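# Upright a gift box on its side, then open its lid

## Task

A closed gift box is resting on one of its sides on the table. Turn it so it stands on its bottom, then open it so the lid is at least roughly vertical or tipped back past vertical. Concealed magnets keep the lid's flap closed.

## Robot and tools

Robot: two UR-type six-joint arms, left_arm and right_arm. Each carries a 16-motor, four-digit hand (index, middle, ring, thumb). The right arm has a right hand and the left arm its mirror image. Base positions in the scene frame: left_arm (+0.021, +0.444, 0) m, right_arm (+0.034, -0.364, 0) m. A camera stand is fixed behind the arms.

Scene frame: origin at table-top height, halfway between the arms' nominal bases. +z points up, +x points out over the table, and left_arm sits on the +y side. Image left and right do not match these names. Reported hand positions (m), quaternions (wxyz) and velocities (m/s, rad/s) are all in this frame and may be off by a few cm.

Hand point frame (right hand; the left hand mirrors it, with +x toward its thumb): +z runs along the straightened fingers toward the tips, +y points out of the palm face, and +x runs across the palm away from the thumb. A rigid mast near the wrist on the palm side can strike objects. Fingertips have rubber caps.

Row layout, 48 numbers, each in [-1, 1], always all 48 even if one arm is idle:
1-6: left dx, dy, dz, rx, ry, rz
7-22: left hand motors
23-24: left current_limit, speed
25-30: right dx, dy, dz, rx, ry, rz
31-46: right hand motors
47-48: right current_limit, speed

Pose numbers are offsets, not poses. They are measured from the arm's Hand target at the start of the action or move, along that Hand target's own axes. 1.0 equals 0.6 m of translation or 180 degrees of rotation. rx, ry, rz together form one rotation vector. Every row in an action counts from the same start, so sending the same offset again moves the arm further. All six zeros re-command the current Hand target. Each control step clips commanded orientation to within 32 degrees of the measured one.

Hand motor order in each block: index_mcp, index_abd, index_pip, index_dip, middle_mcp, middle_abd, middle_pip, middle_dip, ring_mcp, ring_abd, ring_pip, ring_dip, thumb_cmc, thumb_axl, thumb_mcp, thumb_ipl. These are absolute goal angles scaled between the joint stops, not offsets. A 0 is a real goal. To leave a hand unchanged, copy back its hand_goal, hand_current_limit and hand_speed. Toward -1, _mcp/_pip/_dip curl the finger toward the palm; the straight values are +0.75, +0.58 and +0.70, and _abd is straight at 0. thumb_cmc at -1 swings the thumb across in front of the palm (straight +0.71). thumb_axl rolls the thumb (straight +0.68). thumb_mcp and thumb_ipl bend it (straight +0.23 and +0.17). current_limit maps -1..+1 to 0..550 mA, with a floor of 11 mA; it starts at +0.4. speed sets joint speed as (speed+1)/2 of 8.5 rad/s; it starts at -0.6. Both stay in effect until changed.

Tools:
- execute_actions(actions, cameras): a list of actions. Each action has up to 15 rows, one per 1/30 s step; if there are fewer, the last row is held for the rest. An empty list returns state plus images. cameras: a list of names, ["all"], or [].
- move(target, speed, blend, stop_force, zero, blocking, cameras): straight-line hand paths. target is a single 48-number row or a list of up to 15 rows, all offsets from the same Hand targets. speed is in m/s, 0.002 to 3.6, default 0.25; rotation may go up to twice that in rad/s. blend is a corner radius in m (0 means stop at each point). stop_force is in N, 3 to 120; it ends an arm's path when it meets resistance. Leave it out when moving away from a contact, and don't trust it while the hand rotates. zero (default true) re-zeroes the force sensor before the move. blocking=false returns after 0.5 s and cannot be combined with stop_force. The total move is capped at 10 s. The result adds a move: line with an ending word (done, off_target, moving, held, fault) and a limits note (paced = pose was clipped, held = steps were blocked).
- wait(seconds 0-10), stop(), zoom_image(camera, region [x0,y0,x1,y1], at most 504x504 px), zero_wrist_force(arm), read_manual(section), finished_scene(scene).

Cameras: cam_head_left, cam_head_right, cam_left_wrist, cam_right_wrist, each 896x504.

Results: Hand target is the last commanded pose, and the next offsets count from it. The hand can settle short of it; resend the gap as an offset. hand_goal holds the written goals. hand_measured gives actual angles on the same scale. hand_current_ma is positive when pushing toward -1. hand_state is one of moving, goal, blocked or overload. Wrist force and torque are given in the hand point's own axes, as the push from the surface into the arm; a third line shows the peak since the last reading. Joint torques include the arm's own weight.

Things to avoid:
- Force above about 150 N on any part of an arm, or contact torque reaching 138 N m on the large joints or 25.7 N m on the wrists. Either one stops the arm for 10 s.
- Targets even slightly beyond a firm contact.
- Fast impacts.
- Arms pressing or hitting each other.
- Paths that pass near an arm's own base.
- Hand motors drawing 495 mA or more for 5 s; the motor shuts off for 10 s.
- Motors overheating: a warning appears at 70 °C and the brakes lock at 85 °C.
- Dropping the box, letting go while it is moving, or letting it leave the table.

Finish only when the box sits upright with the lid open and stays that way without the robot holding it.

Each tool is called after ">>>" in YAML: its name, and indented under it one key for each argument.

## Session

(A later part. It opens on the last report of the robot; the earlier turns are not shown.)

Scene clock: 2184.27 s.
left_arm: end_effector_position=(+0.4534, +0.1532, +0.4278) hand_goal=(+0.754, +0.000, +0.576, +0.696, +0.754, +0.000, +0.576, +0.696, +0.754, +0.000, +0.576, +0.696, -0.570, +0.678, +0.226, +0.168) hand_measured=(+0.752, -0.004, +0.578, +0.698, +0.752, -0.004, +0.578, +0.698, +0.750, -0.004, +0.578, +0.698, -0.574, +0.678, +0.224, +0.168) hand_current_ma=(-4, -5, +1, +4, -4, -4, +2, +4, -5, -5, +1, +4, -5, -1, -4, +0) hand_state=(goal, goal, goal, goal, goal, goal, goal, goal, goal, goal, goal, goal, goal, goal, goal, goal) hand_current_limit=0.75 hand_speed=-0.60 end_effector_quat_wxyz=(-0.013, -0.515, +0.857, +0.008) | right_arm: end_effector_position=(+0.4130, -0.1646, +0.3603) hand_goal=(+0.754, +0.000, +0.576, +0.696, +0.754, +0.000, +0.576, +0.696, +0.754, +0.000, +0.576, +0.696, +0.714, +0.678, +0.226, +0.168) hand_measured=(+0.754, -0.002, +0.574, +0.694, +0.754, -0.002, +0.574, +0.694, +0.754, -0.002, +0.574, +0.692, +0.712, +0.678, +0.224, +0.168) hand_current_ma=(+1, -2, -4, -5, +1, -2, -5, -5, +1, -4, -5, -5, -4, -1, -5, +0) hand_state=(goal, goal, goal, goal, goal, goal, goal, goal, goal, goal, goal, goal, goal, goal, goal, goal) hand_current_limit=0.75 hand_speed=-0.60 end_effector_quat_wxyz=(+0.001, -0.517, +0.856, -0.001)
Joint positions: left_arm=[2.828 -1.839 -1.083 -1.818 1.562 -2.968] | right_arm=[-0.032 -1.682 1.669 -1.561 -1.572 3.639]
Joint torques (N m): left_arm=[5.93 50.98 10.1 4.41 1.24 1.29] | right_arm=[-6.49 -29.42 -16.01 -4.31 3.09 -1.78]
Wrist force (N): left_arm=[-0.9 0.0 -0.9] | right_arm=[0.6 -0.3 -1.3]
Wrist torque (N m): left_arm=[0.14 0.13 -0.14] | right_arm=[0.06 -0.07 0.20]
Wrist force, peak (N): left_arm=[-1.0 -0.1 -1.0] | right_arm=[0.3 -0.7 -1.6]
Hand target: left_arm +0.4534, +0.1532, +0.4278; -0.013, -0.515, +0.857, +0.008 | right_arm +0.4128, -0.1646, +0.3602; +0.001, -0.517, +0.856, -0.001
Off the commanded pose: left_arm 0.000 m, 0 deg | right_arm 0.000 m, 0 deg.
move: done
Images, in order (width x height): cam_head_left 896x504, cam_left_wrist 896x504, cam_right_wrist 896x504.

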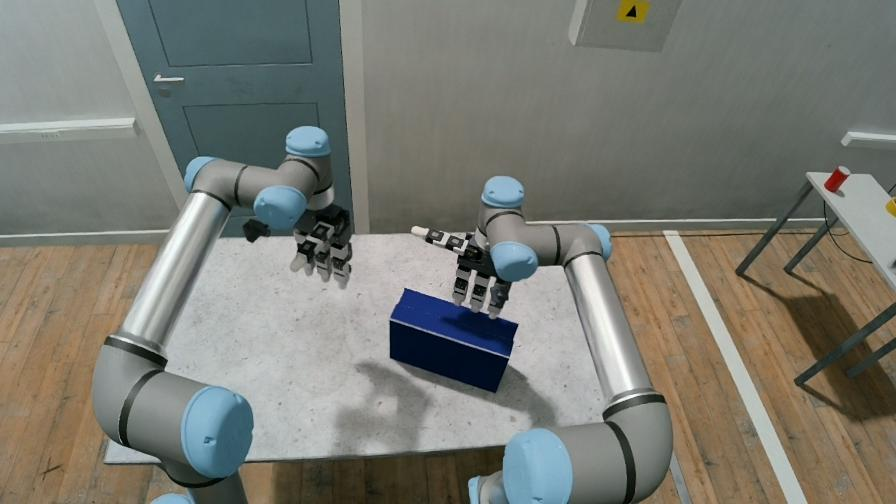

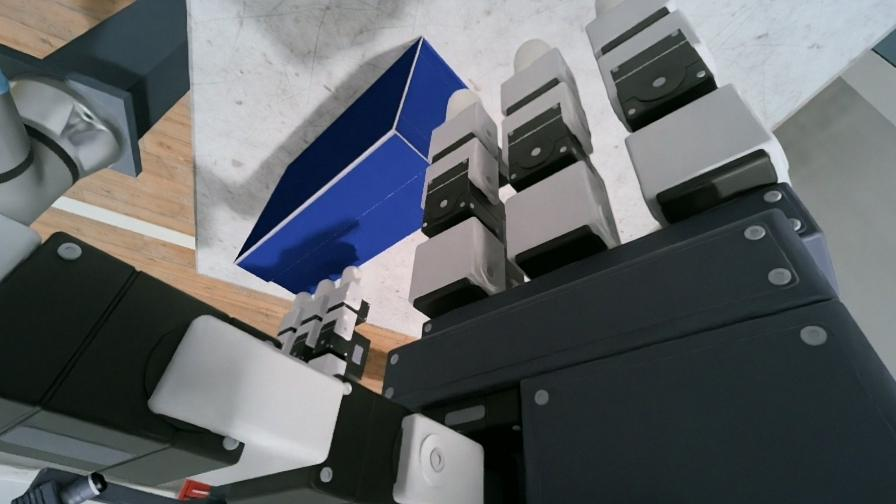

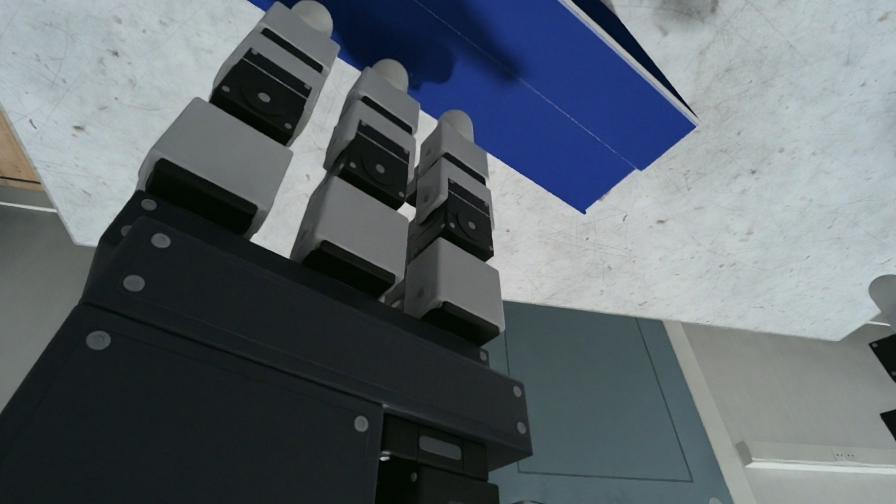

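>>> move:
  target:
    - [0.351,0.117,0,0,0,0,0.754,0,-0.081,0.044,0.754,0,-0.081,0.044,0.754,0,-0.081,0.044,-0.571,0.678,0.226,0.168,0.75,-0.6,0.025,0,0,0,0,0,0.754,0,0.576,0.696,0.754,0,0.576,0.696,0.754,0,0.576,0.696,0.714,0.678,0.226,0.168,0.75,-0.6]
    - [0.351,0.117,0.147,0.5,0,0,0.754,0,-0.081,0.044,0.754,0,-0.081,0.044,0.754,0,-0.081,0.044,-0.571,0.678,0.226,0.168,0.75,-0.6,0.025,0,0,0,0,0,0.754,0,0.576,0.696,0.754,0,0.576,0.696,0.754,0,0.576,0.696,0.714,0.678,0.226,0.168,0.75,-0.6]
  speed: [0.2,0.3]
  cameras: ["all"]

Scene clock: 2217.10 s.
left_arm: end_effector_position=(+0.2900, +0.0002, +0.3443) hand_goal=(+0.754, +0.000, -0.080, +0.044, +0.754, +0.000, -0.080, +0.044, +0.754, +0.000, -0.080, +0.044, -0.570, +0.678, +0.226, +0.168) hand_measured=(+0.748, -0.004, -0.080, +0.046, +0.748, -0.002, -0.078, +0.048, +0.746, -0.004, -0.080, +0.048, -0.572, +0.678, +0.224, +0.168) hand_current_ma=(-12, -4, +1, +4, -12, -3, +1, +5, -15, -4, +1, +4, -3, -1, -4, +0) hand_state=(goal, goal, goal, goal, goal, goal, goal, goal, goal, goal, goal, goal, goal, goal, goal, goal) hand_current_limit=0.75 hand_speed=-0.60 end_effector_quat_wxyz=(+0.355, -0.373, +0.611, -0.601) | right_arm: end_effector_position=(+0.4059, -0.1779, +0.3602) hand_goal=(+0.754, +0.000, +0.576, +0.696, +0.754, +0.000, +0.576, +0.696, +0.754, +0.000, +0.576, +0.696, +0.714, +0.678, +0.226, +0.168) hand_measured=(+0.754, -0.002, +0.574, +0.694, +0.754, -0.002, +0.574, +0.694, +0.754, -0.002, +0.574, +0.692, +0.712, +0.678, +0.224, +0.168) hand_current_ma=(+1, -2, -4, -5, +1, -2, -5, -5, +1, -4, -5, -5, -4, -1, -5, +0) hand_state=(goal, goal, goal, goal, goal, goal, goal, goal, goal, goal, goal, goal, goal, goal, goal, goal) hand_current_limit=0.75 hand_speed=-0.60 end_effector_quat_wxyz=(+0.001, -0.517, +0.856, -0.001)
Joint positions: left_arm=[2.239 -1.558 -2.282 0.67 1.986 -3.167] | right_arm=[-0.062 -1.708 1.692 -1.558 -1.572 3.609]
Joint torques (N m): left_arm=[-6.52 6.29 5.23 3.95 1.56 1.61] | right_arm=[-6.06 -28.23 -16.54 -0.49 2.99 -1.73]
Wrist force (N): left_arm=[-1.7 -0.5 -1.2] | right_arm=[0.6 -0.2 -1.3]
Wrist torque (N m): left_arm=[0.06 0.21 -0.19] | right_arm=[0.07 -0.07 0.23]
Wrist force, peak (N): left_arm=[-1.9 -0.4 -1.5] | right_arm=[0.6 -0.5 -1.5]
Hand target: left_arm +0.2901, +0.0002, +0.3443; +0.355, -0.373, +0.611, -0.601 | right_arm +0.4059, -0.1779, +0.3602; +0.001, -0.517, +0.856, -0.001
Off the commanded pose: left_arm 0.000 m, 0 deg | right_arm 0.000 m, 0 deg.
move: done

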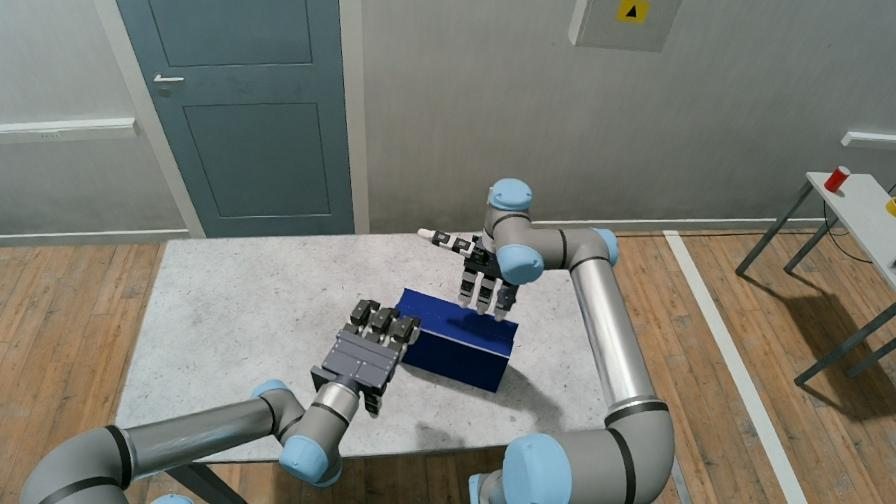

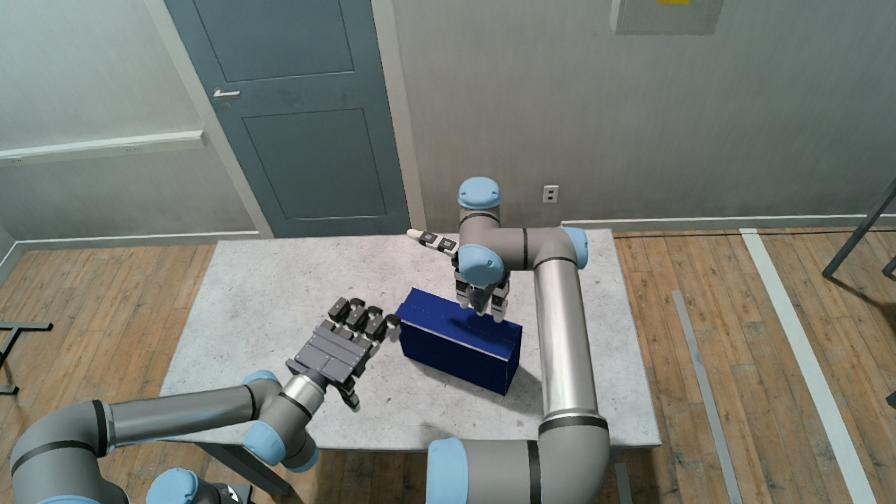

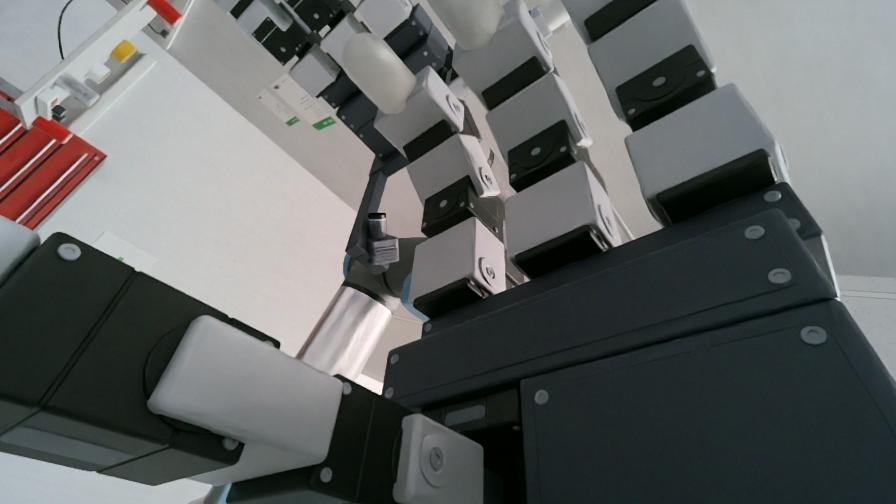

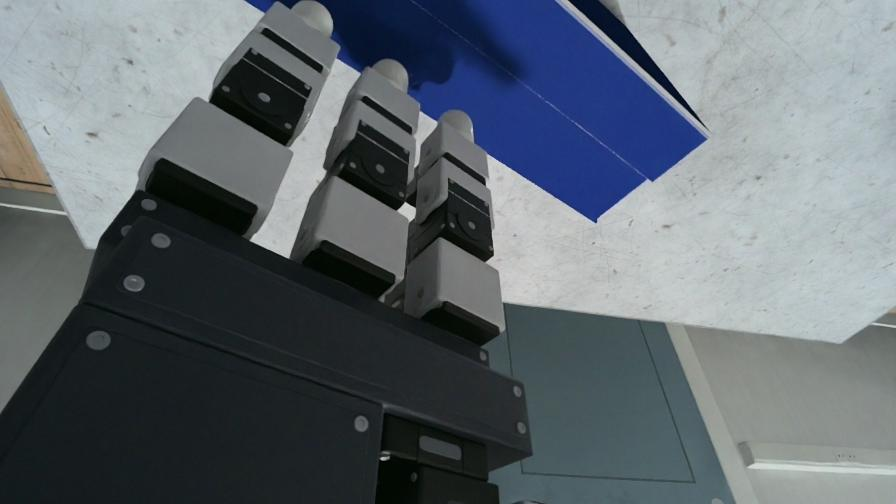

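>>> move:
  target: [0,0,0,0,0,0,0.754,0,-0.081,0.044,0.754,0,-0.081,0.044,0.754,0,-0.081,0.044,-0.571,0.678,0.226,0.168,0.75,-0.6,0,0,0.1,0,0,0,0.754,0,0.576,0.696,0.754,0,0.576,0.696,0.754,0,0.576,0.696,0.714,0.678,0.226,0.168,0.75,-0.6]
  speed: [0.012]
  stop_force: 20
  cameras: ["cam_right_wrist"]

>>> zoom_image:
  camera: "cam_right_wrist"
  region: [200, 0, 704, 252]

Scene clock: 2230.23 s.
left_arm: end_effector_position=(+0.2901, +0.0002, +0.3443) hand_goal=(+0.754, +0.000, -0.080, +0.044, +0.754, +0.000, -0.080, +0.044, +0.754, +0.000, -0.080, +0.044, -0.570, +0.678, +0.226, +0.168) hand_measured=(+0.748, -0.004, -0.080, +0.046, +0.748, -0.002, -0.078, +0.048, +0.746, -0.004, -0.080, +0.048, -0.572, +0.678, +0.224, +0.168) hand_current_ma=(-12, -4, +1, +4, -12, -3, +1, +5, -15, -4, +1, +4, -3, -1, -4, +0) hand_state=(goal, goal, goal, goal, goal, goal, goal, goal, goal, goal, goal, goal, goal, goal, goal, goal) hand_current_limit=0.75 hand_speed=-0.60 end_effector_quat_wxyz=(+0.355, -0.373, +0.611, -0.601) | right_arm: end_effector_position=(+0.4060, -0.1779, +0.3248) hand_goal=(+0.754, +0.000, +0.576, +0.696, +0.754, +0.000, +0.576, +0.696, +0.754, +0.000, +0.576, +0.696, +0.714, +0.678, +0.226, +0.168) hand_measured=(+0.752, -0.004, +0.574, +0.694, +0.752, -0.004, +0.574, +0.694, +0.752, -0.004, +0.574, +0.692, +0.712, +0.678, +0.224, +0.168) hand_current_ma=(-2, -5, -3, -5, -2, -5, -4, -5, -2, -6, -3, -5, -4, -1, -5, +0) hand_state=(goal, goal, goal, goal, goal, goal, goal, goal, goal, goal, goal, goal, goal, goal, goal, goal) hand_current_limit=0.75 hand_speed=-0.60 end_effector_quat_wxyz=(+0.001, -0.517, +0.856, -0.001)
Joint positions: left_arm=[2.239 -1.558 -2.282 0.67 1.986 -3.167] | right_arm=[-0.062 -1.706 1.78 -1.649 -1.572 3.609]
Joint torques (N m): left_arm=[-6.37 6.75 4.34 4.02 1.61 1.66] | right_arm=[-5.22 0.39 -24.94 1.47 0.58 -1.76]
Wrist force (N): left_arm=[-1.6 -0.5 -1.1] | right_arm=[0.6 -0.6 -21.6]
Wrist torque (N m): left_arm=[0.05 0.20 -0.18] | right_arm=[1.65 0.64 0.20]
Wrist force, peak (N): left_arm=[-2.0 -0.5 -1.4] | right_arm=[1.4 -0.6 -34.6]
Hand target: left_arm +0.2901, +0.0002, +0.3443; +0.355, -0.373, +0.611, -0.601 | right_arm +0.4060, -0.1779, +0.3248; +0.001, -0.517, +0.856, -0.001 (not the last commanded pose)
Off the commanded pose: left_arm 0.000 m, 0 deg | right_arm 0.025 m, 0 deg.
move: contact (right_arm)
Images, in order (width x height): cam_right_wrist 896x504.

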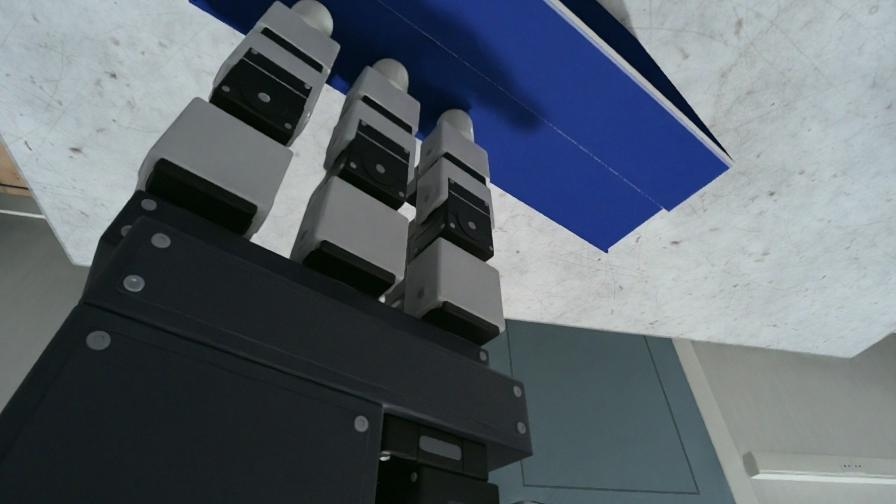

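Scaled by 1.000.

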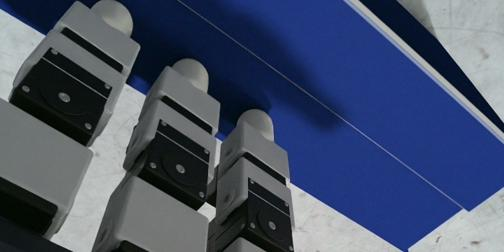

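>>> move:
  target: [0.012,0.174,0.309,0,0,0,0.754,0,-0.081,0.044,0.754,0,-0.081,0.044,0.754,0,-0.081,0.044,-0.571,0.678,0.226,0.168,0.75,-0.6,0,0,0,0,0,0,0.754,0,0.576,0.696,0.754,0,0.576,0.696,0.754,0,0.576,0.696,0.714,0.678,0.226,0.168,0.75,-0.6]
  speed: [0.12]
  cameras: ["all"]

Scene clock: 2250.67 s.
left_arm: end_effector_position=(+0.4472, -0.0931, +0.2353) hand_goal=(+0.754, +0.000, -0.080, +0.044, +0.754, +0.000, -0.080, +0.044, +0.754, +0.000, -0.080, +0.044, -0.570, +0.678, +0.226, +0.168) hand_measured=(+0.748, -0.004, -0.080, +0.046, +0.748, -0.002, -0.078, +0.048, +0.746, -0.004, -0.080, +0.046, -0.572, +0.678, +0.224, +0.168) hand_current_ma=(-13, -4, +1, +4, -13, -3, +1, +4, -16, -4, +1, +4, -3, -1, -3, +0) hand_state=(goal, goal, goal, goal, goal, goal, goal, goal, goal, goal, goal, goal, goal, goal, goal, goal) hand_current_limit=0.75 hand_speed=-0.60 end_effector_quat_wxyz=(+0.355, -0.373, +0.611, -0.601) | right_arm: end_effector_position=(+0.4060, -0.1779, +0.3248) hand_goal=(+0.754, +0.000, +0.576, +0.696, +0.754, +0.000, +0.576, +0.696, +0.754, +0.000, +0.576, +0.696, +0.714, +0.678, +0.226, +0.168) hand_measured=(+0.752, -0.004, +0.574, +0.694, +0.752, -0.004, +0.574, +0.694, +0.752, -0.004, +0.574, +0.692, +0.712, +0.678, +0.224, +0.168) hand_current_ma=(-2, -5, -3, -5, -2, -5, -4, -5, -2, -6, -3, -5, -4, -1, -5, +0) hand_state=(goal, goal, goal, goal, goal, goal, goal, goal, goal, goal, goal, goal, goal, goal, goal, goal) hand_current_limit=0.75 hand_speed=-0.60 end_effector_quat_wxyz=(+0.001, -0.517, +0.856, -0.001)
Joint positions: left_arm=[2.381 -2.081 -1.961 0.873 1.844 -3.163] | right_arm=[-0.062 -1.706 1.78 -1.649 -1.572 3.609]
Joint torques (N m): left_arm=[7.21 26.88 23.57 0.1 -1.72 1.65] | right_arm=[0.51 -19.38 -25.48 0.61 0.65 -1.17]
Wrist force (N): left_arm=[-1.5 -0.5 -1.2] | right_arm=[0.8 -0.8 -22.4]
Wrist torque (N m): left_arm=[0.08 0.20 -0.19] | right_arm=[1.65 0.63 0.21]
Wrist force, peak (N): left_arm=[-1.7 -1.0 -2.1] | right_arm=[0.4 -0.8 -22.6]
Hand target: left_arm +0.4473, -0.0931, +0.2353; +0.355, -0.373, +0.611, -0.601 | right_arm +0.4060, -0.1779, +0.3248; +0.001, -0.517, +0.856, -0.001
Off the commanded pose: left_arm 0.000 m, 0 deg | right_arm 0.000 m, 0 deg.
move: done

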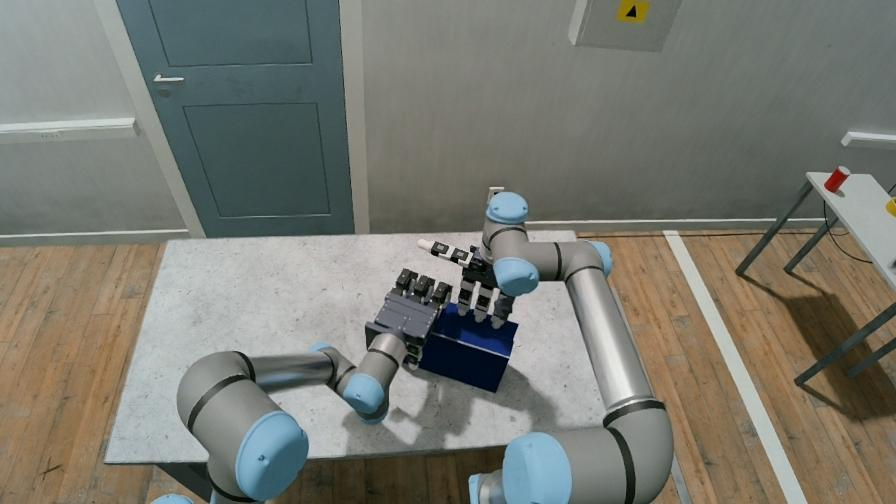

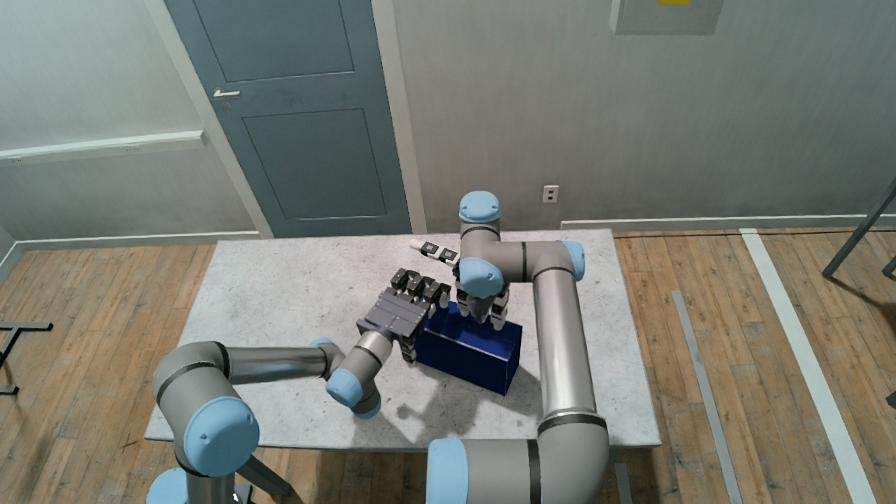

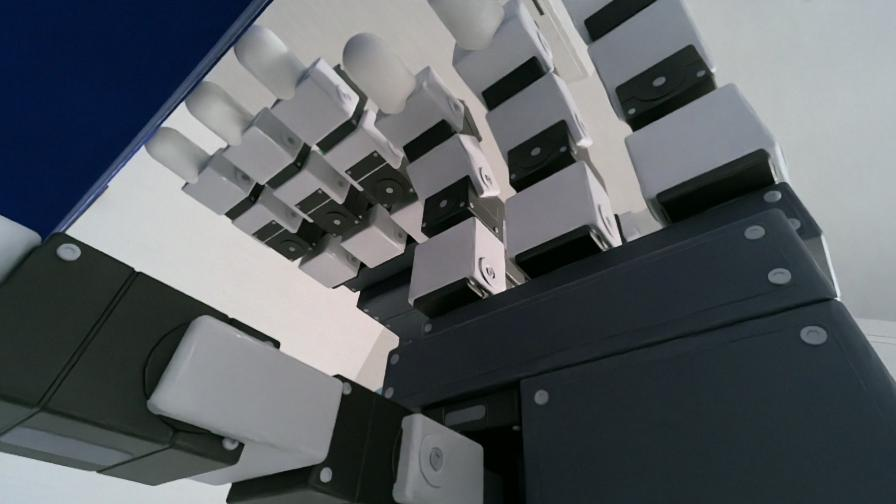

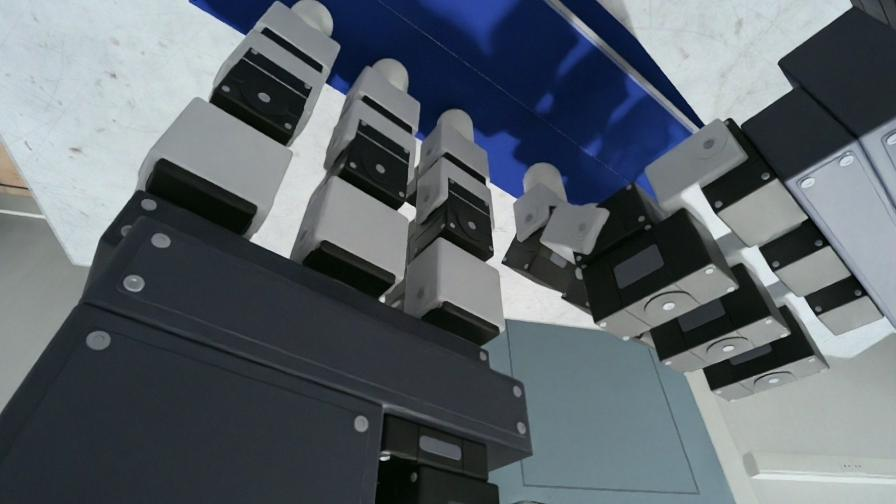

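>>> move:
  target:
    - [0,0.04,0.012,0,0,0,0.754,0,-0.081,0.044,0.754,0,-0.081,0.044,0.754,0,-0.081,0.044,-0.571,0.678,0.226,0.168,0.75,-0.6,0,0,0,0,0,0,0.754,0,0.576,0.696,0.754,0,0.576,0.696,0.754,0,0.576,0.696,0.714,0.678,0.226,0.168,0.75,-0.6]
    - [0,0.066,0.012,0,0,0,0.754,0,-0.081,0.044,0.754,0,-0.081,0.044,0.754,0,-0.081,0.044,-0.571,0.678,0.226,0.168,0.75,-0.6,0,0,0,0,0,0,0.754,0,0.576,0.696,0.754,0,0.576,0.696,0.754,0,0.576,0.696,0.714,0.678,0.226,0.168,0.75,-0.6]
  speed: [0.05,0.006]
  stop_force: 4
  cameras: ["cam_left_wrist","cam_right_wrist"]

>>> zoom_image:
  camera: "cam_right_wrist"
  region: [392, 0, 896, 300]

Scene clock: 2268.27 s.
left_arm: end_effector_position=(+0.4528, -0.0965, +0.2058) hand_goal=(+0.754, +0.000, -0.080, +0.044, +0.754, +0.000, -0.080, +0.044, +0.754, +0.000, -0.080, +0.044, -0.570, +0.678, +0.226, +0.168) hand_measured=(+0.748, -0.004, -0.080, +0.046, +0.754, -0.002, -0.080, +0.040, +0.760, -0.004, -0.084, +0.034, -0.572, +0.678, +0.224, +0.168) hand_current_ma=(-12, -4, +1, +2, -1, -3, -1, -5, +10, -4, -7, -18, -3, -1, -3, +0) hand_state=(goal, goal, goal, goal, goal, goal, goal, goal, goal, goal, goal, goal, goal, goal, goal, goal) hand_current_limit=0.75 hand_speed=-0.60 end_effector_quat_wxyz=(+0.355, -0.373, +0.611, -0.601) | right_arm: end_effector_position=(+0.4060, -0.1779, +0.3248) hand_goal=(+0.754, +0.000, +0.576, +0.696, +0.754, +0.000, +0.576, +0.696, +0.754, +0.000, +0.576, +0.696, +0.714, +0.678, +0.226, +0.168) hand_measured=(+0.752, -0.004, +0.574, +0.694, +0.752, -0.004, +0.574, +0.694, +0.752, -0.004, +0.574, +0.692, +0.712, +0.678, +0.224, +0.168) hand_current_ma=(-2, -5, -3, -5, -2, -5, -4, -5, -2, -6, -3, -5, -4, -1, -5, +0) hand_state=(goal, goal, goal, goal, goal, goal, goal, goal, goal, goal, goal, goal, goal, goal, goal, goal) hand_current_limit=0.75 hand_speed=-0.60 end_effector_quat_wxyz=(+0.001, -0.517, +0.856, -0.001)
Joint positions: left_arm=[2.384 -2.15 -1.953 0.934 1.841 -3.162] | right_arm=[-0.062 -1.706 1.78 -1.649 -1.572 3.609]
Joint torques (N m): left_arm=[5.89 53.41 20.73 -0.42 -1.16 1.65] | right_arm=[0.94 -19.8 -24.99 -0.32 0.67 -0.7]
Wrist force (N): left_arm=[-2.2 -2.5 -2.1] | right_arm=[0.5 -0.5 -21.2]
Wrist torque (N m): left_arm=[0.20 0.21 -0.09] | right_arm=[1.66 0.64 0.20]
Wrist force, peak (N): left_arm=[-1.9 -6.3 -3.0] | right_arm=[0.5 -0.7 -22.5]
Hand target: left_arm +0.4528, -0.0965, +0.2058; +0.355, -0.373, +0.611, -0.601 (not the last commanded pose) | right_arm +0.4060, -0.1779, +0.3248; +0.001, -0.517, +0.856, -0.001
Off the commanded pose: left_arm 0.010 m, 0 deg | right_arm 0.000 m, 0 deg.
move: contact (left_arm); path passed 1 of 2 targets
Images, in order (width x height): cam_left_wrist 896x504, cam_right_wrist 896x504.

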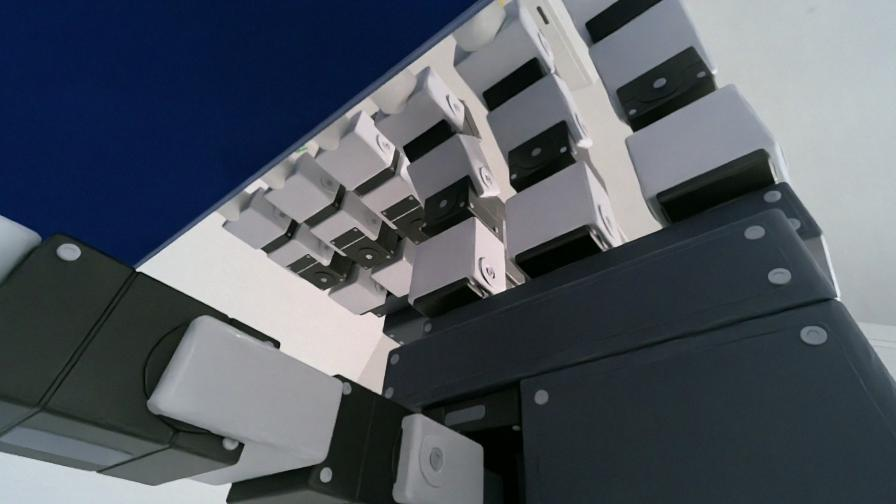

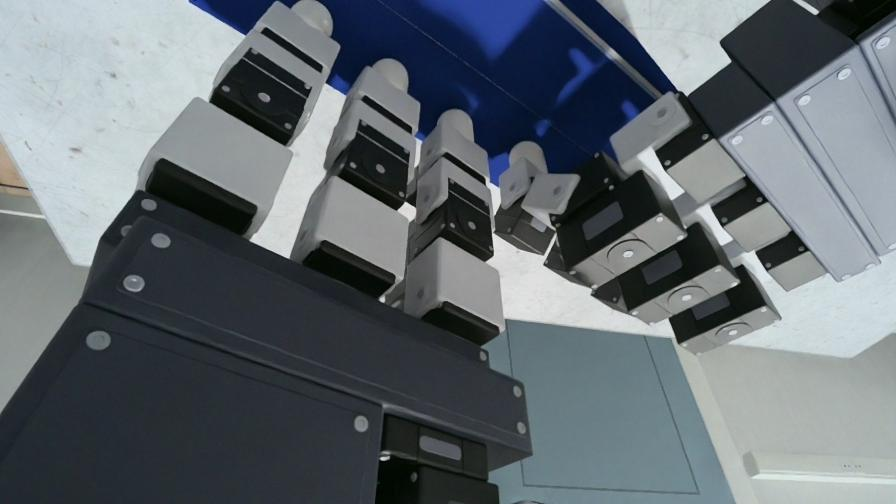

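Scaled by 1.000.

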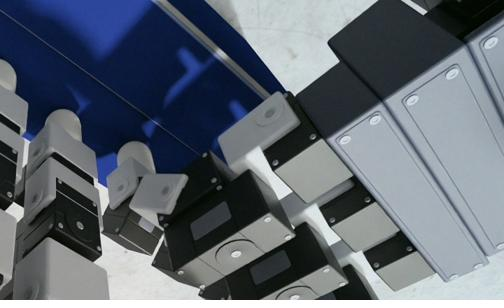

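>>> move:
  target:
    - [0,0,0,0,0,0.009,0.754,0,-0.081,0.044,0.754,0,-0.081,0.044,0.754,0,-0.081,0.044,-0.571,0.678,-0.224,0.168,0.75,-0.6,0,0,0,0,0,0,0.754,0,0.576,0.696,0.754,0,0.576,0.696,0.754,0,0.576,0.696,0.714,0.678,0.226,0.168,0.75,-0.6]
  speed: [0.05]

>>> move:
  target: [0,0,-0.035,0,0,0,0.754,0,-0.081,0.044,0.754,0,-0.081,0.044,0.754,0,-0.081,0.044,-0.571,0.678,-0.224,0.168,0.75,-0.6,0,0,0,0,0,0,0.754,0,0.576,0.696,0.754,0,0.576,0.696,0.754,0,0.576,0.696,0.714,0.678,0.226,0.168,0.75,-0.6]
  speed: [0.008]
  stop_force: 10
  cameras: ["cam_left_wrist","cam_right_wrist"]

Scene clock: 2296.27 s.
left_arm: end_effector_position=(+0.4528, -0.0965, +0.2059) hand_goal=(+0.754, +0.000, -0.080, +0.044, +0.754, +0.000, -0.080, +0.044, +0.754, +0.000, -0.080, +0.044, -0.570, +0.678, -0.224, +0.168) hand_measured=(+0.752, -0.004, -0.080, +0.042, +0.748, -0.002, -0.080, +0.042, +0.746, -0.002, -0.082, +0.042, -0.572, +0.678, -0.218, +0.168) hand_current_ma=(-2, -4, -1, -3, -11, -3, -1, -3, -15, -3, -3, -3, -3, -1, +17, +0) hand_state=(goal, goal, goal, goal, goal, goal, goal, goal, goal, goal, goal, goal, goal, goal, goal, goal) hand_current_limit=0.75 hand_speed=-0.60 end_effector_quat_wxyz=(+0.364, -0.365, +0.616, -0.596) | right_arm: end_effector_position=(+0.4060, -0.1779, +0.3248) hand_goal=(+0.754, +0.000, +0.576, +0.696, +0.754, +0.000, +0.576, +0.696, +0.754, +0.000, +0.576, +0.696, +0.714, +0.678, +0.226, +0.168) hand_measured=(+0.752, -0.004, +0.574, +0.694, +0.752, -0.004, +0.574, +0.694, +0.752, -0.004, +0.574, +0.692, +0.712, +0.678, +0.224, +0.168) hand_current_ma=(-2, -5, -3, -5, -2, -5, -4, -5, -2, -6, -3, -5, -4, -1, -5, +0) hand_state=(goal, goal, goal, goal, goal, goal, goal, goal, goal, goal, goal, goal, goal, goal, goal, goal) hand_current_limit=0.75 hand_speed=-0.60 end_effector_quat_wxyz=(+0.001, -0.517, +0.856, -0.001)
Joint positions: left_arm=[2.379 -2.15 -1.949 0.931 1.846 -3.135] | right_arm=[-0.062 -1.706 1.78 -1.649 -1.572 3.609]
Joint torques (N m): left_arm=[-6.41 26.95 23.13 -0.67 1.79 2.05] | right_arm=[1.21 -18.71 -24.67 -0.83 0.77 -0.23]
Wrist force (N): left_arm=[-2.6 -1.6 -1.7] | right_arm=[0.6 -0.4 -21.1]
Wrist torque (N m): left_arm=[0.14 0.28 -0.26] | right_arm=[1.64 0.63 0.21]
Wrist force, peak (N): left_arm=[-2.0 -3.8 -2.0] | right_arm=[0.5 -0.9 -22.4]
Hand target: left_arm +0.4528, -0.0965, +0.2058; +0.364, -0.364, +0.616, -0.596 | right_arm +0.4060, -0.1779, +0.3248; +0.001, -0.517, +0.856, -0.001
Off the commanded pose: left_arm 0.000 m, 0 deg | right_arm 0.000 m, 0 deg.
move: done

Scene clock: 2299.80 s.
left_arm: end_effector_position=(+0.4343, -0.0867, +0.2064) hand_goal=(+0.754, +0.000, -0.080, +0.044, +0.754, +0.000, -0.080, +0.044, +0.754, +0.000, -0.080, +0.044, -0.570, +0.678, -0.224, +0.168) hand_measured=(+0.760, -0.004, -0.072, +0.048, +0.750, -0.002, -0.078, +0.046, +0.746, -0.002, -0.082, +0.042, -0.572, +0.678, -0.218, +0.168) hand_current_ma=(+12, -4, +17, +8, -7, -3, +4, +1, -15, -3, -3, -3, -3, -1, +17, +0) hand_state=(goal, goal, goal, goal, goal, goal, goal, goal, goal, goal, goal, goal, goal, goal, goal, goal) hand_current_limit=0.75 hand_speed=-0.60 end_effector_quat_wxyz=(+0.364, -0.364, +0.616, -0.596) | right_arm: end_effector_position=(+0.4060, -0.1779, +0.3248) hand_goal=(+0.754, +0.000, +0.576, +0.696, +0.754, +0.000, +0.576, +0.696, +0.754, +0.000, +0.576, +0.696, +0.714, +0.678, +0.226, +0.168) hand_measured=(+0.752, -0.004, +0.574, +0.694, +0.752, -0.004, +0.574, +0.694, +0.752, -0.004, +0.574, +0.692, +0.712, +0.678, +0.224, +0.168) hand_current_ma=(-2, -5, -3, -5, -2, -5, -4, -5, -2, -6, -3, -5, -4, -1, -5, +0) hand_state=(goal, goal, goal, goal, goal, goal, goal, goal, goal, goal, goal, goal, goal, goal, goal, goal) hand_current_limit=0.75 hand_speed=-0.60 end_effector_quat_wxyz=(+0.001, -0.517, +0.856, -0.001)
Joint positions: left_arm=[2.366 -2.123 -2.002 0.957 1.859 -3.135] | right_arm=[-0.062 -1.706 1.78 -1.649 -1.572 3.609]
Joint torques (N m): left_arm=[-7.68 52.76 0.11 4.03 1.81 -1.13] | right_arm=[1.06 -19.4 -24.66 -1.38 0.67 0.04]
Wrist force (N): left_arm=[-1.9 -1.8 0.3] | right_arm=[0.7 -0.8 -22.2]
Wrist torque (N m): left_arm=[0.07 0.24 -0.12] | right_arm=[1.63 0.64 0.20]
Wrist force, peak (N): left_arm=[-2.1 -2.9 -1.4] | right_arm=[0.6 -0.9 -22.6]
Hand target: left_arm +0.4343, -0.0867, +0.2064; +0.364, -0.364, +0.616, -0.596 | right_arm +0.4060, -0.1779, +0.3248; +0.001, -0.517, +0.856, -0.001
Off the commanded pose: left_arm 0.000 m, 0 deg | right_arm 0.000 m, 0 deg.
move: done
Images, in order (width x height): cam_left_wrist 896x504, cam_right_wrist 896x504.

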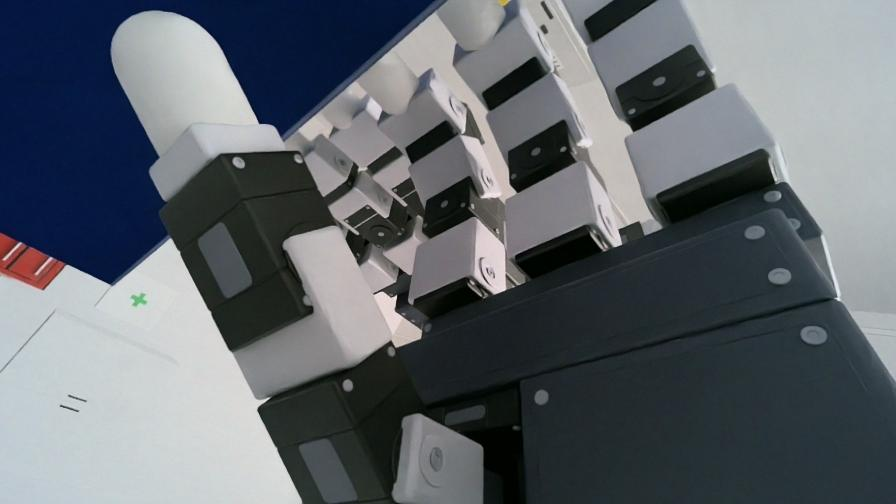

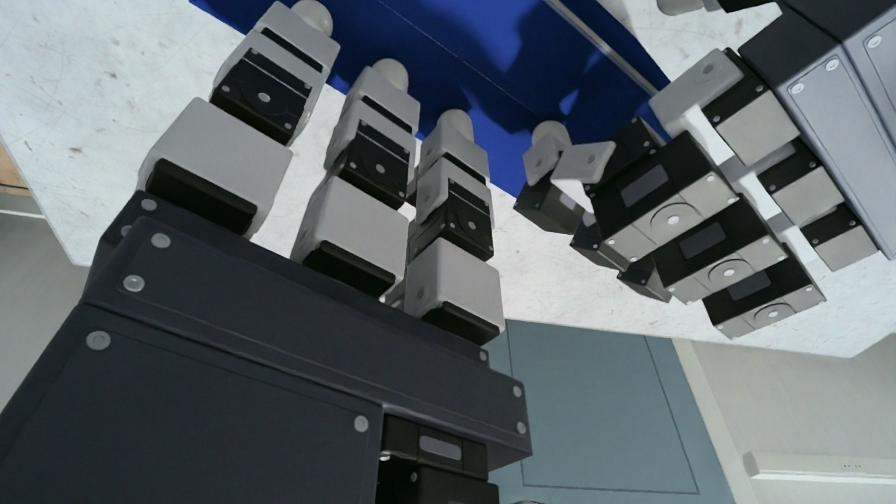

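>>> move:
  target: [0,0,-0.025,0,0,0,0.754,0,-0.081,0.044,0.754,0,-0.081,0.044,0.754,0,-0.081,0.044,-0.571,0.678,-0.224,0.168,0.75,-0.6,0,0,0,0,0,0,0.754,0,0.576,0.696,0.754,0,0.576,0.696,0.754,0,0.576,0.696,0.714,0.678,0.226,0.168,0.75,-0.6]
  speed: [0.006]
  stop_force: 15
  cameras: ["cam_left_wrist","cam_right_wrist"]

>>> zoom_image:
  camera: "cam_right_wrist"
  region: [392, 0, 896, 300]

Scene clock: 2312.73 s.
left_arm: end_effector_position=(+0.4210, -0.0796, +0.2068) hand_goal=(+0.754, +0.000, -0.080, +0.044, +0.754, +0.000, -0.080, +0.044, +0.754, +0.000, -0.080, +0.044, -0.570, +0.678, -0.224, +0.168) hand_measured=(+0.766, -0.004, -0.070, +0.050, +0.760, -0.002, -0.072, +0.048, +0.754, -0.002, -0.076, +0.046, -0.572, +0.678, -0.218, +0.168) hand_current_ma=(+25, -4, +21, +9, +10, -3, +16, +5, +1, -3, +6, +2, -3, -1, +17, +0) hand_state=(goal, goal, goal, goal, goal, goal, goal, goal, goal, goal, goal, goal, goal, goal, goal, goal) hand_current_limit=0.75 hand_speed=-0.60 end_effector_quat_wxyz=(+0.364, -0.364, +0.616, -0.596) | right_arm: end_effector_position=(+0.4060, -0.1779, +0.3248) hand_goal=(+0.754, +0.000, +0.576, +0.696, +0.754, +0.000, +0.576, +0.696, +0.754, +0.000, +0.576, +0.696, +0.714, +0.678, +0.226, +0.168) hand_measured=(+0.752, -0.004, +0.574, +0.694, +0.752, -0.004, +0.574, +0.694, +0.752, -0.004, +0.574, +0.692, +0.712, +0.678, +0.224, +0.168) hand_current_ma=(-2, -5, -3, -5, -2, -5, -4, -5, -2, -6, -3, -5, -4, -1, -5, +0) hand_state=(goal, goal, goal, goal, goal, goal, goal, goal, goal, goal, goal, goal, goal, goal, goal, goal) hand_current_limit=0.75 hand_speed=-0.60 end_effector_quat_wxyz=(+0.001, -0.517, +0.856, -0.001)
Joint positions: left_arm=[2.356 -2.103 -2.04 0.975 1.869 -3.135] | right_arm=[-0.062 -1.706 1.78 -1.649 -1.572 3.609]
Joint torques (N m): left_arm=[-5.61 52.12 -0.69 3.87 1.51 -1.17] | right_arm=[1.17 -19.68 -24.15 -1.55 0.66 0.57]
Wrist force (N): left_arm=[-1.8 -1.9 -0.3] | right_arm=[0.6 -0.6 -21.7]
Wrist torque (N m): left_arm=[0.12 0.24 0.00] | right_arm=[1.65 0.64 0.20]
Wrist force, peak (N): left_arm=[-1.8 -3.7 0.8] | right_arm=[0.7 -0.7 -22.6]
Hand target: left_arm +0.4210, -0.0796, +0.2068; +0.364, -0.364, +0.616, -0.596 | right_arm +0.4060, -0.1779, +0.3248; +0.001, -0.517, +0.856, -0.001
Off the commanded pose: left_arm 0.000 m, 0 deg | right_arm 0.000 m, 0 deg.
move: done
Images, in order (width x height): cam_left_wrist 896x504, cam_right_wrist 896x504.

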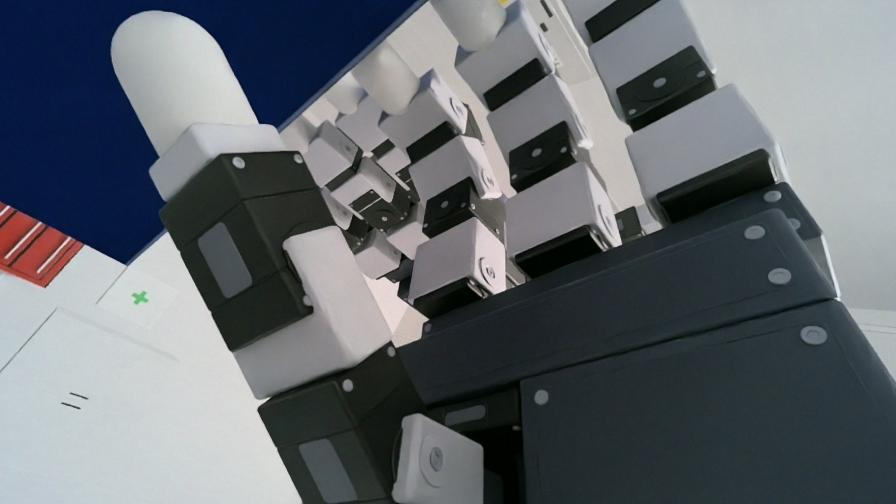

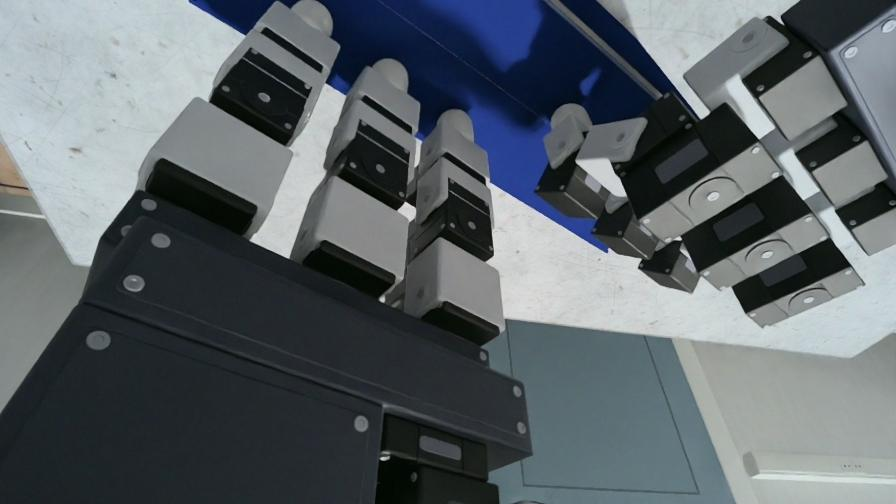

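Scaled by 1.000.

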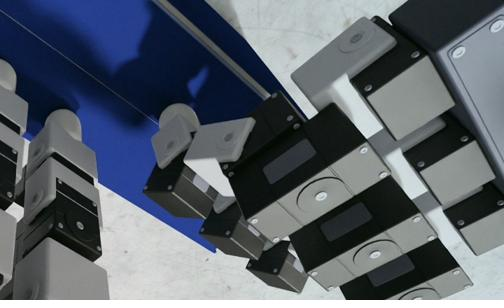

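>>> move:
  target:
    - [0,0,0.06,0,0,0,0.754,0,-0.081,0.044,0.754,0,-0.081,0.044,0.754,0,-0.081,0.044,-0.571,0.678,-0.224,0.168,0.75,-0.6,0,0,0,0,0,0,0.754,0,0.576,0.696,0.754,0,0.576,0.696,0.754,0,0.576,0.696,0.714,0.678,0.226,0.168,0.75,-0.6]
  speed: [0.05]

>>> move:
  target: [0,0.025,0,0,0,0,0.754,0,-0.081,0.044,0.754,0,-0.081,0.044,0.754,0,-0.081,0.044,-0.571,0.678,-0.224,0.168,0.75,-0.6,0,0,0,0,0,0,0.754,0,0.576,0.696,0.754,0,0.576,0.696,0.754,0,0.576,0.696,0.714,0.678,0.226,0.168,0.75,-0.6]
  speed: [0.005]
  stop_force: 6

>>> move:
  target: [0,0,-0.045,0,0,0,0.754,0,-0.081,0.044,0.754,0,-0.081,0.044,0.754,0,-0.081,0.044,-0.571,0.678,-0.224,0.168,0.75,-0.6,0,0,0,0,0,0,0.754,0,0.576,0.696,0.754,0,0.576,0.696,0.754,0,0.576,0.696,0.714,0.678,0.226,0.168,0.75,-0.6]
  speed: [0.006]
  stop_force: 12
  cameras: ["cam_left_wrist","cam_right_wrist"]

>>> zoom_image:
  camera: "cam_right_wrist"
  region: [392, 0, 896, 300]

Scene clock: 2335.07 s.
left_arm: end_effector_position=(+0.4527, -0.0964, +0.2059) hand_goal=(+0.754, +0.000, -0.080, +0.044, +0.754, +0.000, -0.080, +0.044, +0.754, +0.000, -0.080, +0.044, -0.570, +0.678, -0.224, +0.168) hand_measured=(+0.830, -0.024, -0.118, -0.030, +0.822, -0.022, -0.118, -0.014, +0.812, -0.024, -0.104, -0.014, -0.572, +0.678, -0.218, +0.168) hand_current_ma=(+278, -52, -104, -252, +242, -46, -105, -182, +197, -49, -60, -179, -3, -1, +17, +0) hand_state=(blocked, blocked, blocked, blocked, blocked, blocked, blocked, blocked, blocked, blocked, blocked, blocked, goal, goal, goal, goal) hand_current_limit=0.75 hand_speed=-0.60 end_effector_quat_wxyz=(+0.364, -0.364, +0.616, -0.596) | right_arm: end_effector_position=(+0.4060, -0.1779, +0.3248) hand_goal=(+0.754, +0.000, +0.576, +0.696, +0.754, +0.000, +0.576, +0.696, +0.754, +0.000, +0.576, +0.696, +0.714, +0.678, +0.226, +0.168) hand_measured=(+0.846, -0.004, +0.628, +0.730, +0.844, -0.002, +0.636, +0.734, +0.842, -0.004, +0.636, +0.734, +0.712, +0.678, +0.224, +0.168) hand_current_ma=(+360, -6, +163, +102, +353, -3, +201, +113, +341, -5, +197, +117, -4, -1, -5, +0) hand_state=(blocked, goal, blocked, blocked, blocked, goal, blocked, blocked, blocked, goal, blocked, blocked, goal, goal, goal, goal) hand_current_limit=0.75 hand_speed=-0.60 end_effector_quat_wxyz=(+0.001, -0.517, +0.856, -0.001)
Joint positions: left_arm=[2.379 -2.15 -1.949 0.931 1.846 -3.134] | right_arm=[-0.062 -1.706 1.78 -1.649 -1.572 3.609]
Joint torques (N m): left_arm=[6 0.45 11.16 -10.21 -3.94 1.36] | right_arm=[1.22 5.57 -1.17 4.19 0.88 0.99]
Wrist force (N): left_arm=[-11.0 -35.9 -16.6] | right_arm=[1.4 -9.9 -22.8]
Wrist torque (N m): left_arm=[1.71 -0.45 0.28] | right_arm=[3.13 1.04 0.14]
Wrist force, peak (N): left_arm=[-13.2 -38.0 -17.8] | right_arm=[-0.3 -4.9 -47.5]
Hand target: left_arm +0.4528, -0.0965, +0.2058; +0.364, -0.364, +0.616, -0.596 | right_arm +0.4060, -0.1779, +0.3248; +0.001, -0.517, +0.856, -0.001
Off the commanded pose: left_arm 0.000 m, 0 deg | right_arm 0.000 m, 0 deg.
move: done

Scene clock: 2337.10 s.
left_arm: end_effector_position=(+0.4528, -0.0964, +0.2037) hand_goal=(+0.754, +0.000, -0.080, +0.044, +0.754, +0.000, -0.080, +0.044, +0.754, +0.000, -0.080, +0.044, -0.570, +0.678, -0.224, +0.168) hand_measured=(+0.856, -0.024, -0.118, -0.034, +0.848, -0.022, -0.118, -0.016, +0.836, -0.024, -0.104, -0.014, -0.572, +0.678, -0.218, +0.168) hand_current_ma=(+398, -52, -104, -262, +357, -46, -105, -191, +307, -49, -60, -179, -3, -1, +17, +0) hand_state=(blocked, blocked, blocked, blocked, blocked, blocked, blocked, blocked, blocked, blocked, blocked, blocked, goal, goal, goal, goal) hand_current_limit=0.75 hand_speed=-0.60 end_effector_quat_wxyz=(+0.364, -0.364, +0.616, -0.596) | right_arm: end_effector_position=(+0.4060, -0.1779, +0.3248) hand_goal=(+0.754, +0.000, +0.576, +0.696, +0.754, +0.000, +0.576, +0.696, +0.754, +0.000, +0.576, +0.696, +0.714, +0.678, +0.226, +0.168) hand_measured=(+0.850, -0.004, +0.630, +0.732, +0.848, -0.002, +0.640, +0.736, +0.850, -0.004, +0.640, +0.738, +0.712, +0.678, +0.224, +0.168) hand_current_ma=(+386, -5, +175, +110, +377, -2, +215, +121, +383, -5, +212, +131, -4, -1, -5, +0) hand_state=(blocked, goal, blocked, blocked, blocked, goal, blocked, blocked, blocked, goal, blocked, blocked, goal, goal, goal, goal) hand_current_limit=0.75 hand_speed=-0.60 end_effector_quat_wxyz=(+0.001, -0.517, +0.856, -0.001)
Joint positions: left_arm=[2.379 -2.155 -1.949 0.937 1.846 -3.134] | right_arm=[-0.062 -1.706 1.78 -1.649 -1.572 3.609]
Joint torques (N m): left_arm=[4.08 24.74 12.43 -9.67 -3.7 1.22] | right_arm=[1.05 -2.47 -8.59 4.24 0.79 1.14]
Wrist force (N): left_arm=[-12.0 -39.1 -17.3] | right_arm=[0.2 -11.0 -18.1]
Wrist torque (N m): left_arm=[1.96 -0.65 0.36] | right_arm=[2.76 0.59 -0.04]
Wrist force, peak (N): left_arm=[-12.4 -42.5 -18.5] | right_arm=[1.3 -10.2 -23.3]
Hand target: left_arm +0.4528, -0.0965, +0.2036; +0.364, -0.364, +0.616, -0.596 (not the last commanded pose) | right_arm +0.4060, -0.1779, +0.3248; +0.001, -0.517, +0.856, -0.001
Off the commanded pose: left_arm 0.013 m, 0 deg | right_arm 0.000 m, 0 deg.
move: contact (left_arm)

Scene clock: 2340.00 s.
left_arm: end_effector_position=(+0.4445, -0.0921, +0.2038) hand_goal=(+0.754, +0.000, -0.080, +0.044, +0.754, +0.000, -0.080, +0.044, +0.754, +0.000, -0.080, +0.044, -0.570, +0.678, -0.224, +0.168) hand_measured=(+0.850, -0.024, -0.082, +0.000, +0.840, -0.022, -0.076, +0.014, +0.832, -0.024, -0.076, +0.030, -0.572, +0.678, -0.218, +0.168) hand_current_ma=(+371, -52, -4, -126, +321, -46, +5, -78, +283, -49, +8, -31, -3, -1, +17, +0) hand_state=(blocked, blocked, goal, blocked, blocked, blocked, goal, blocked, blocked, blocked, goal, goal, goal, goal, goal, goal) hand_current_limit=0.75 hand_speed=-0.60 end_effector_quat_wxyz=(+0.364, -0.364, +0.616, -0.596) | right_arm: end_effector_position=(+0.4060, -0.1779, +0.3248) hand_goal=(+0.754, +0.000, +0.576, +0.696, +0.754, +0.000, +0.576, +0.696, +0.754, +0.000, +0.576, +0.696, +0.714, +0.678, +0.226, +0.168) hand_measured=(+0.834, -0.004, +0.630, +0.732, +0.832, -0.002, +0.640, +0.736, +0.834, -0.004, +0.640, +0.738, +0.712, +0.678, +0.224, +0.168) hand_current_ma=(+308, -6, +172, +108, +299, -4, +215, +120, +303, -6, +212, +131, -4, -1, -5, +0) hand_state=(blocked, goal, blocked, blocked, blocked, goal, blocked, blocked, blocked, goal, blocked, blocked, goal, goal, goal, goal) hand_current_limit=0.75 hand_speed=-0.60 end_effector_quat_wxyz=(+0.001, -0.517, +0.856, -0.001)
Joint positions: left_arm=[2.374 -2.143 -1.973 0.949 1.851 -3.134] | right_arm=[-0.062 -1.706 1.78 -1.649 -1.572 3.609]
Joint torques (N m): left_arm=[6.08 13.71 17.33 -5.1 -2.8 -0.99] | right_arm=[0.92 -11.89 -10.62 -0.04 0.84 1.46]
Wrist force (N): left_arm=[-6.9 -18.2 -6.7] | right_arm=[0.8 -1.1 -40.0]
Wrist torque (N m): left_arm=[0.96 -0.16 0.11] | right_arm=[3.80 1.33 0.27]
Wrist force, peak (N): left_arm=[-12.0 -38.7 -17.5] | right_arm=[1.0 -0.7 -42.0]
Hand target: left_arm +0.4445, -0.0921, +0.2038; +0.364, -0.364, +0.616, -0.596 (not the last commanded pose) | right_arm +0.4060, -0.1779, +0.3248; +0.001, -0.517, +0.856, -0.001
Off the commanded pose: left_arm 0.018 m, 0 deg | right_arm 0.000 m, 0 deg.
move: contact (left_arm)
Images, in order (width x height): cam_left_wrist 896x504, cam_right_wrist 896x504.

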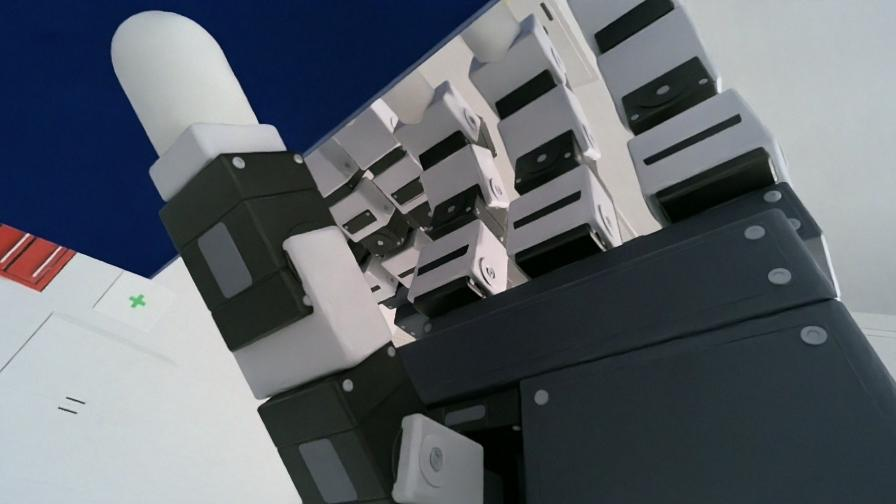

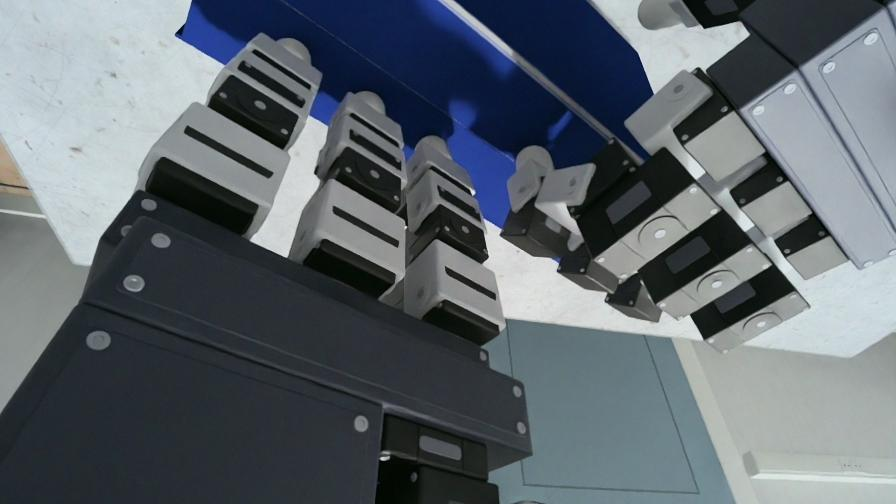

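Scaled by 1.000.

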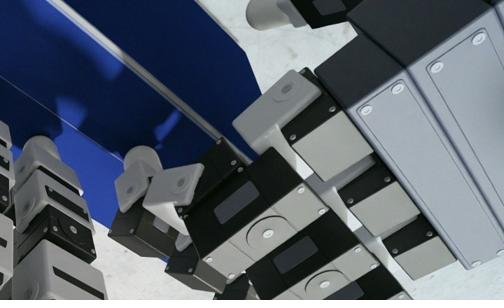

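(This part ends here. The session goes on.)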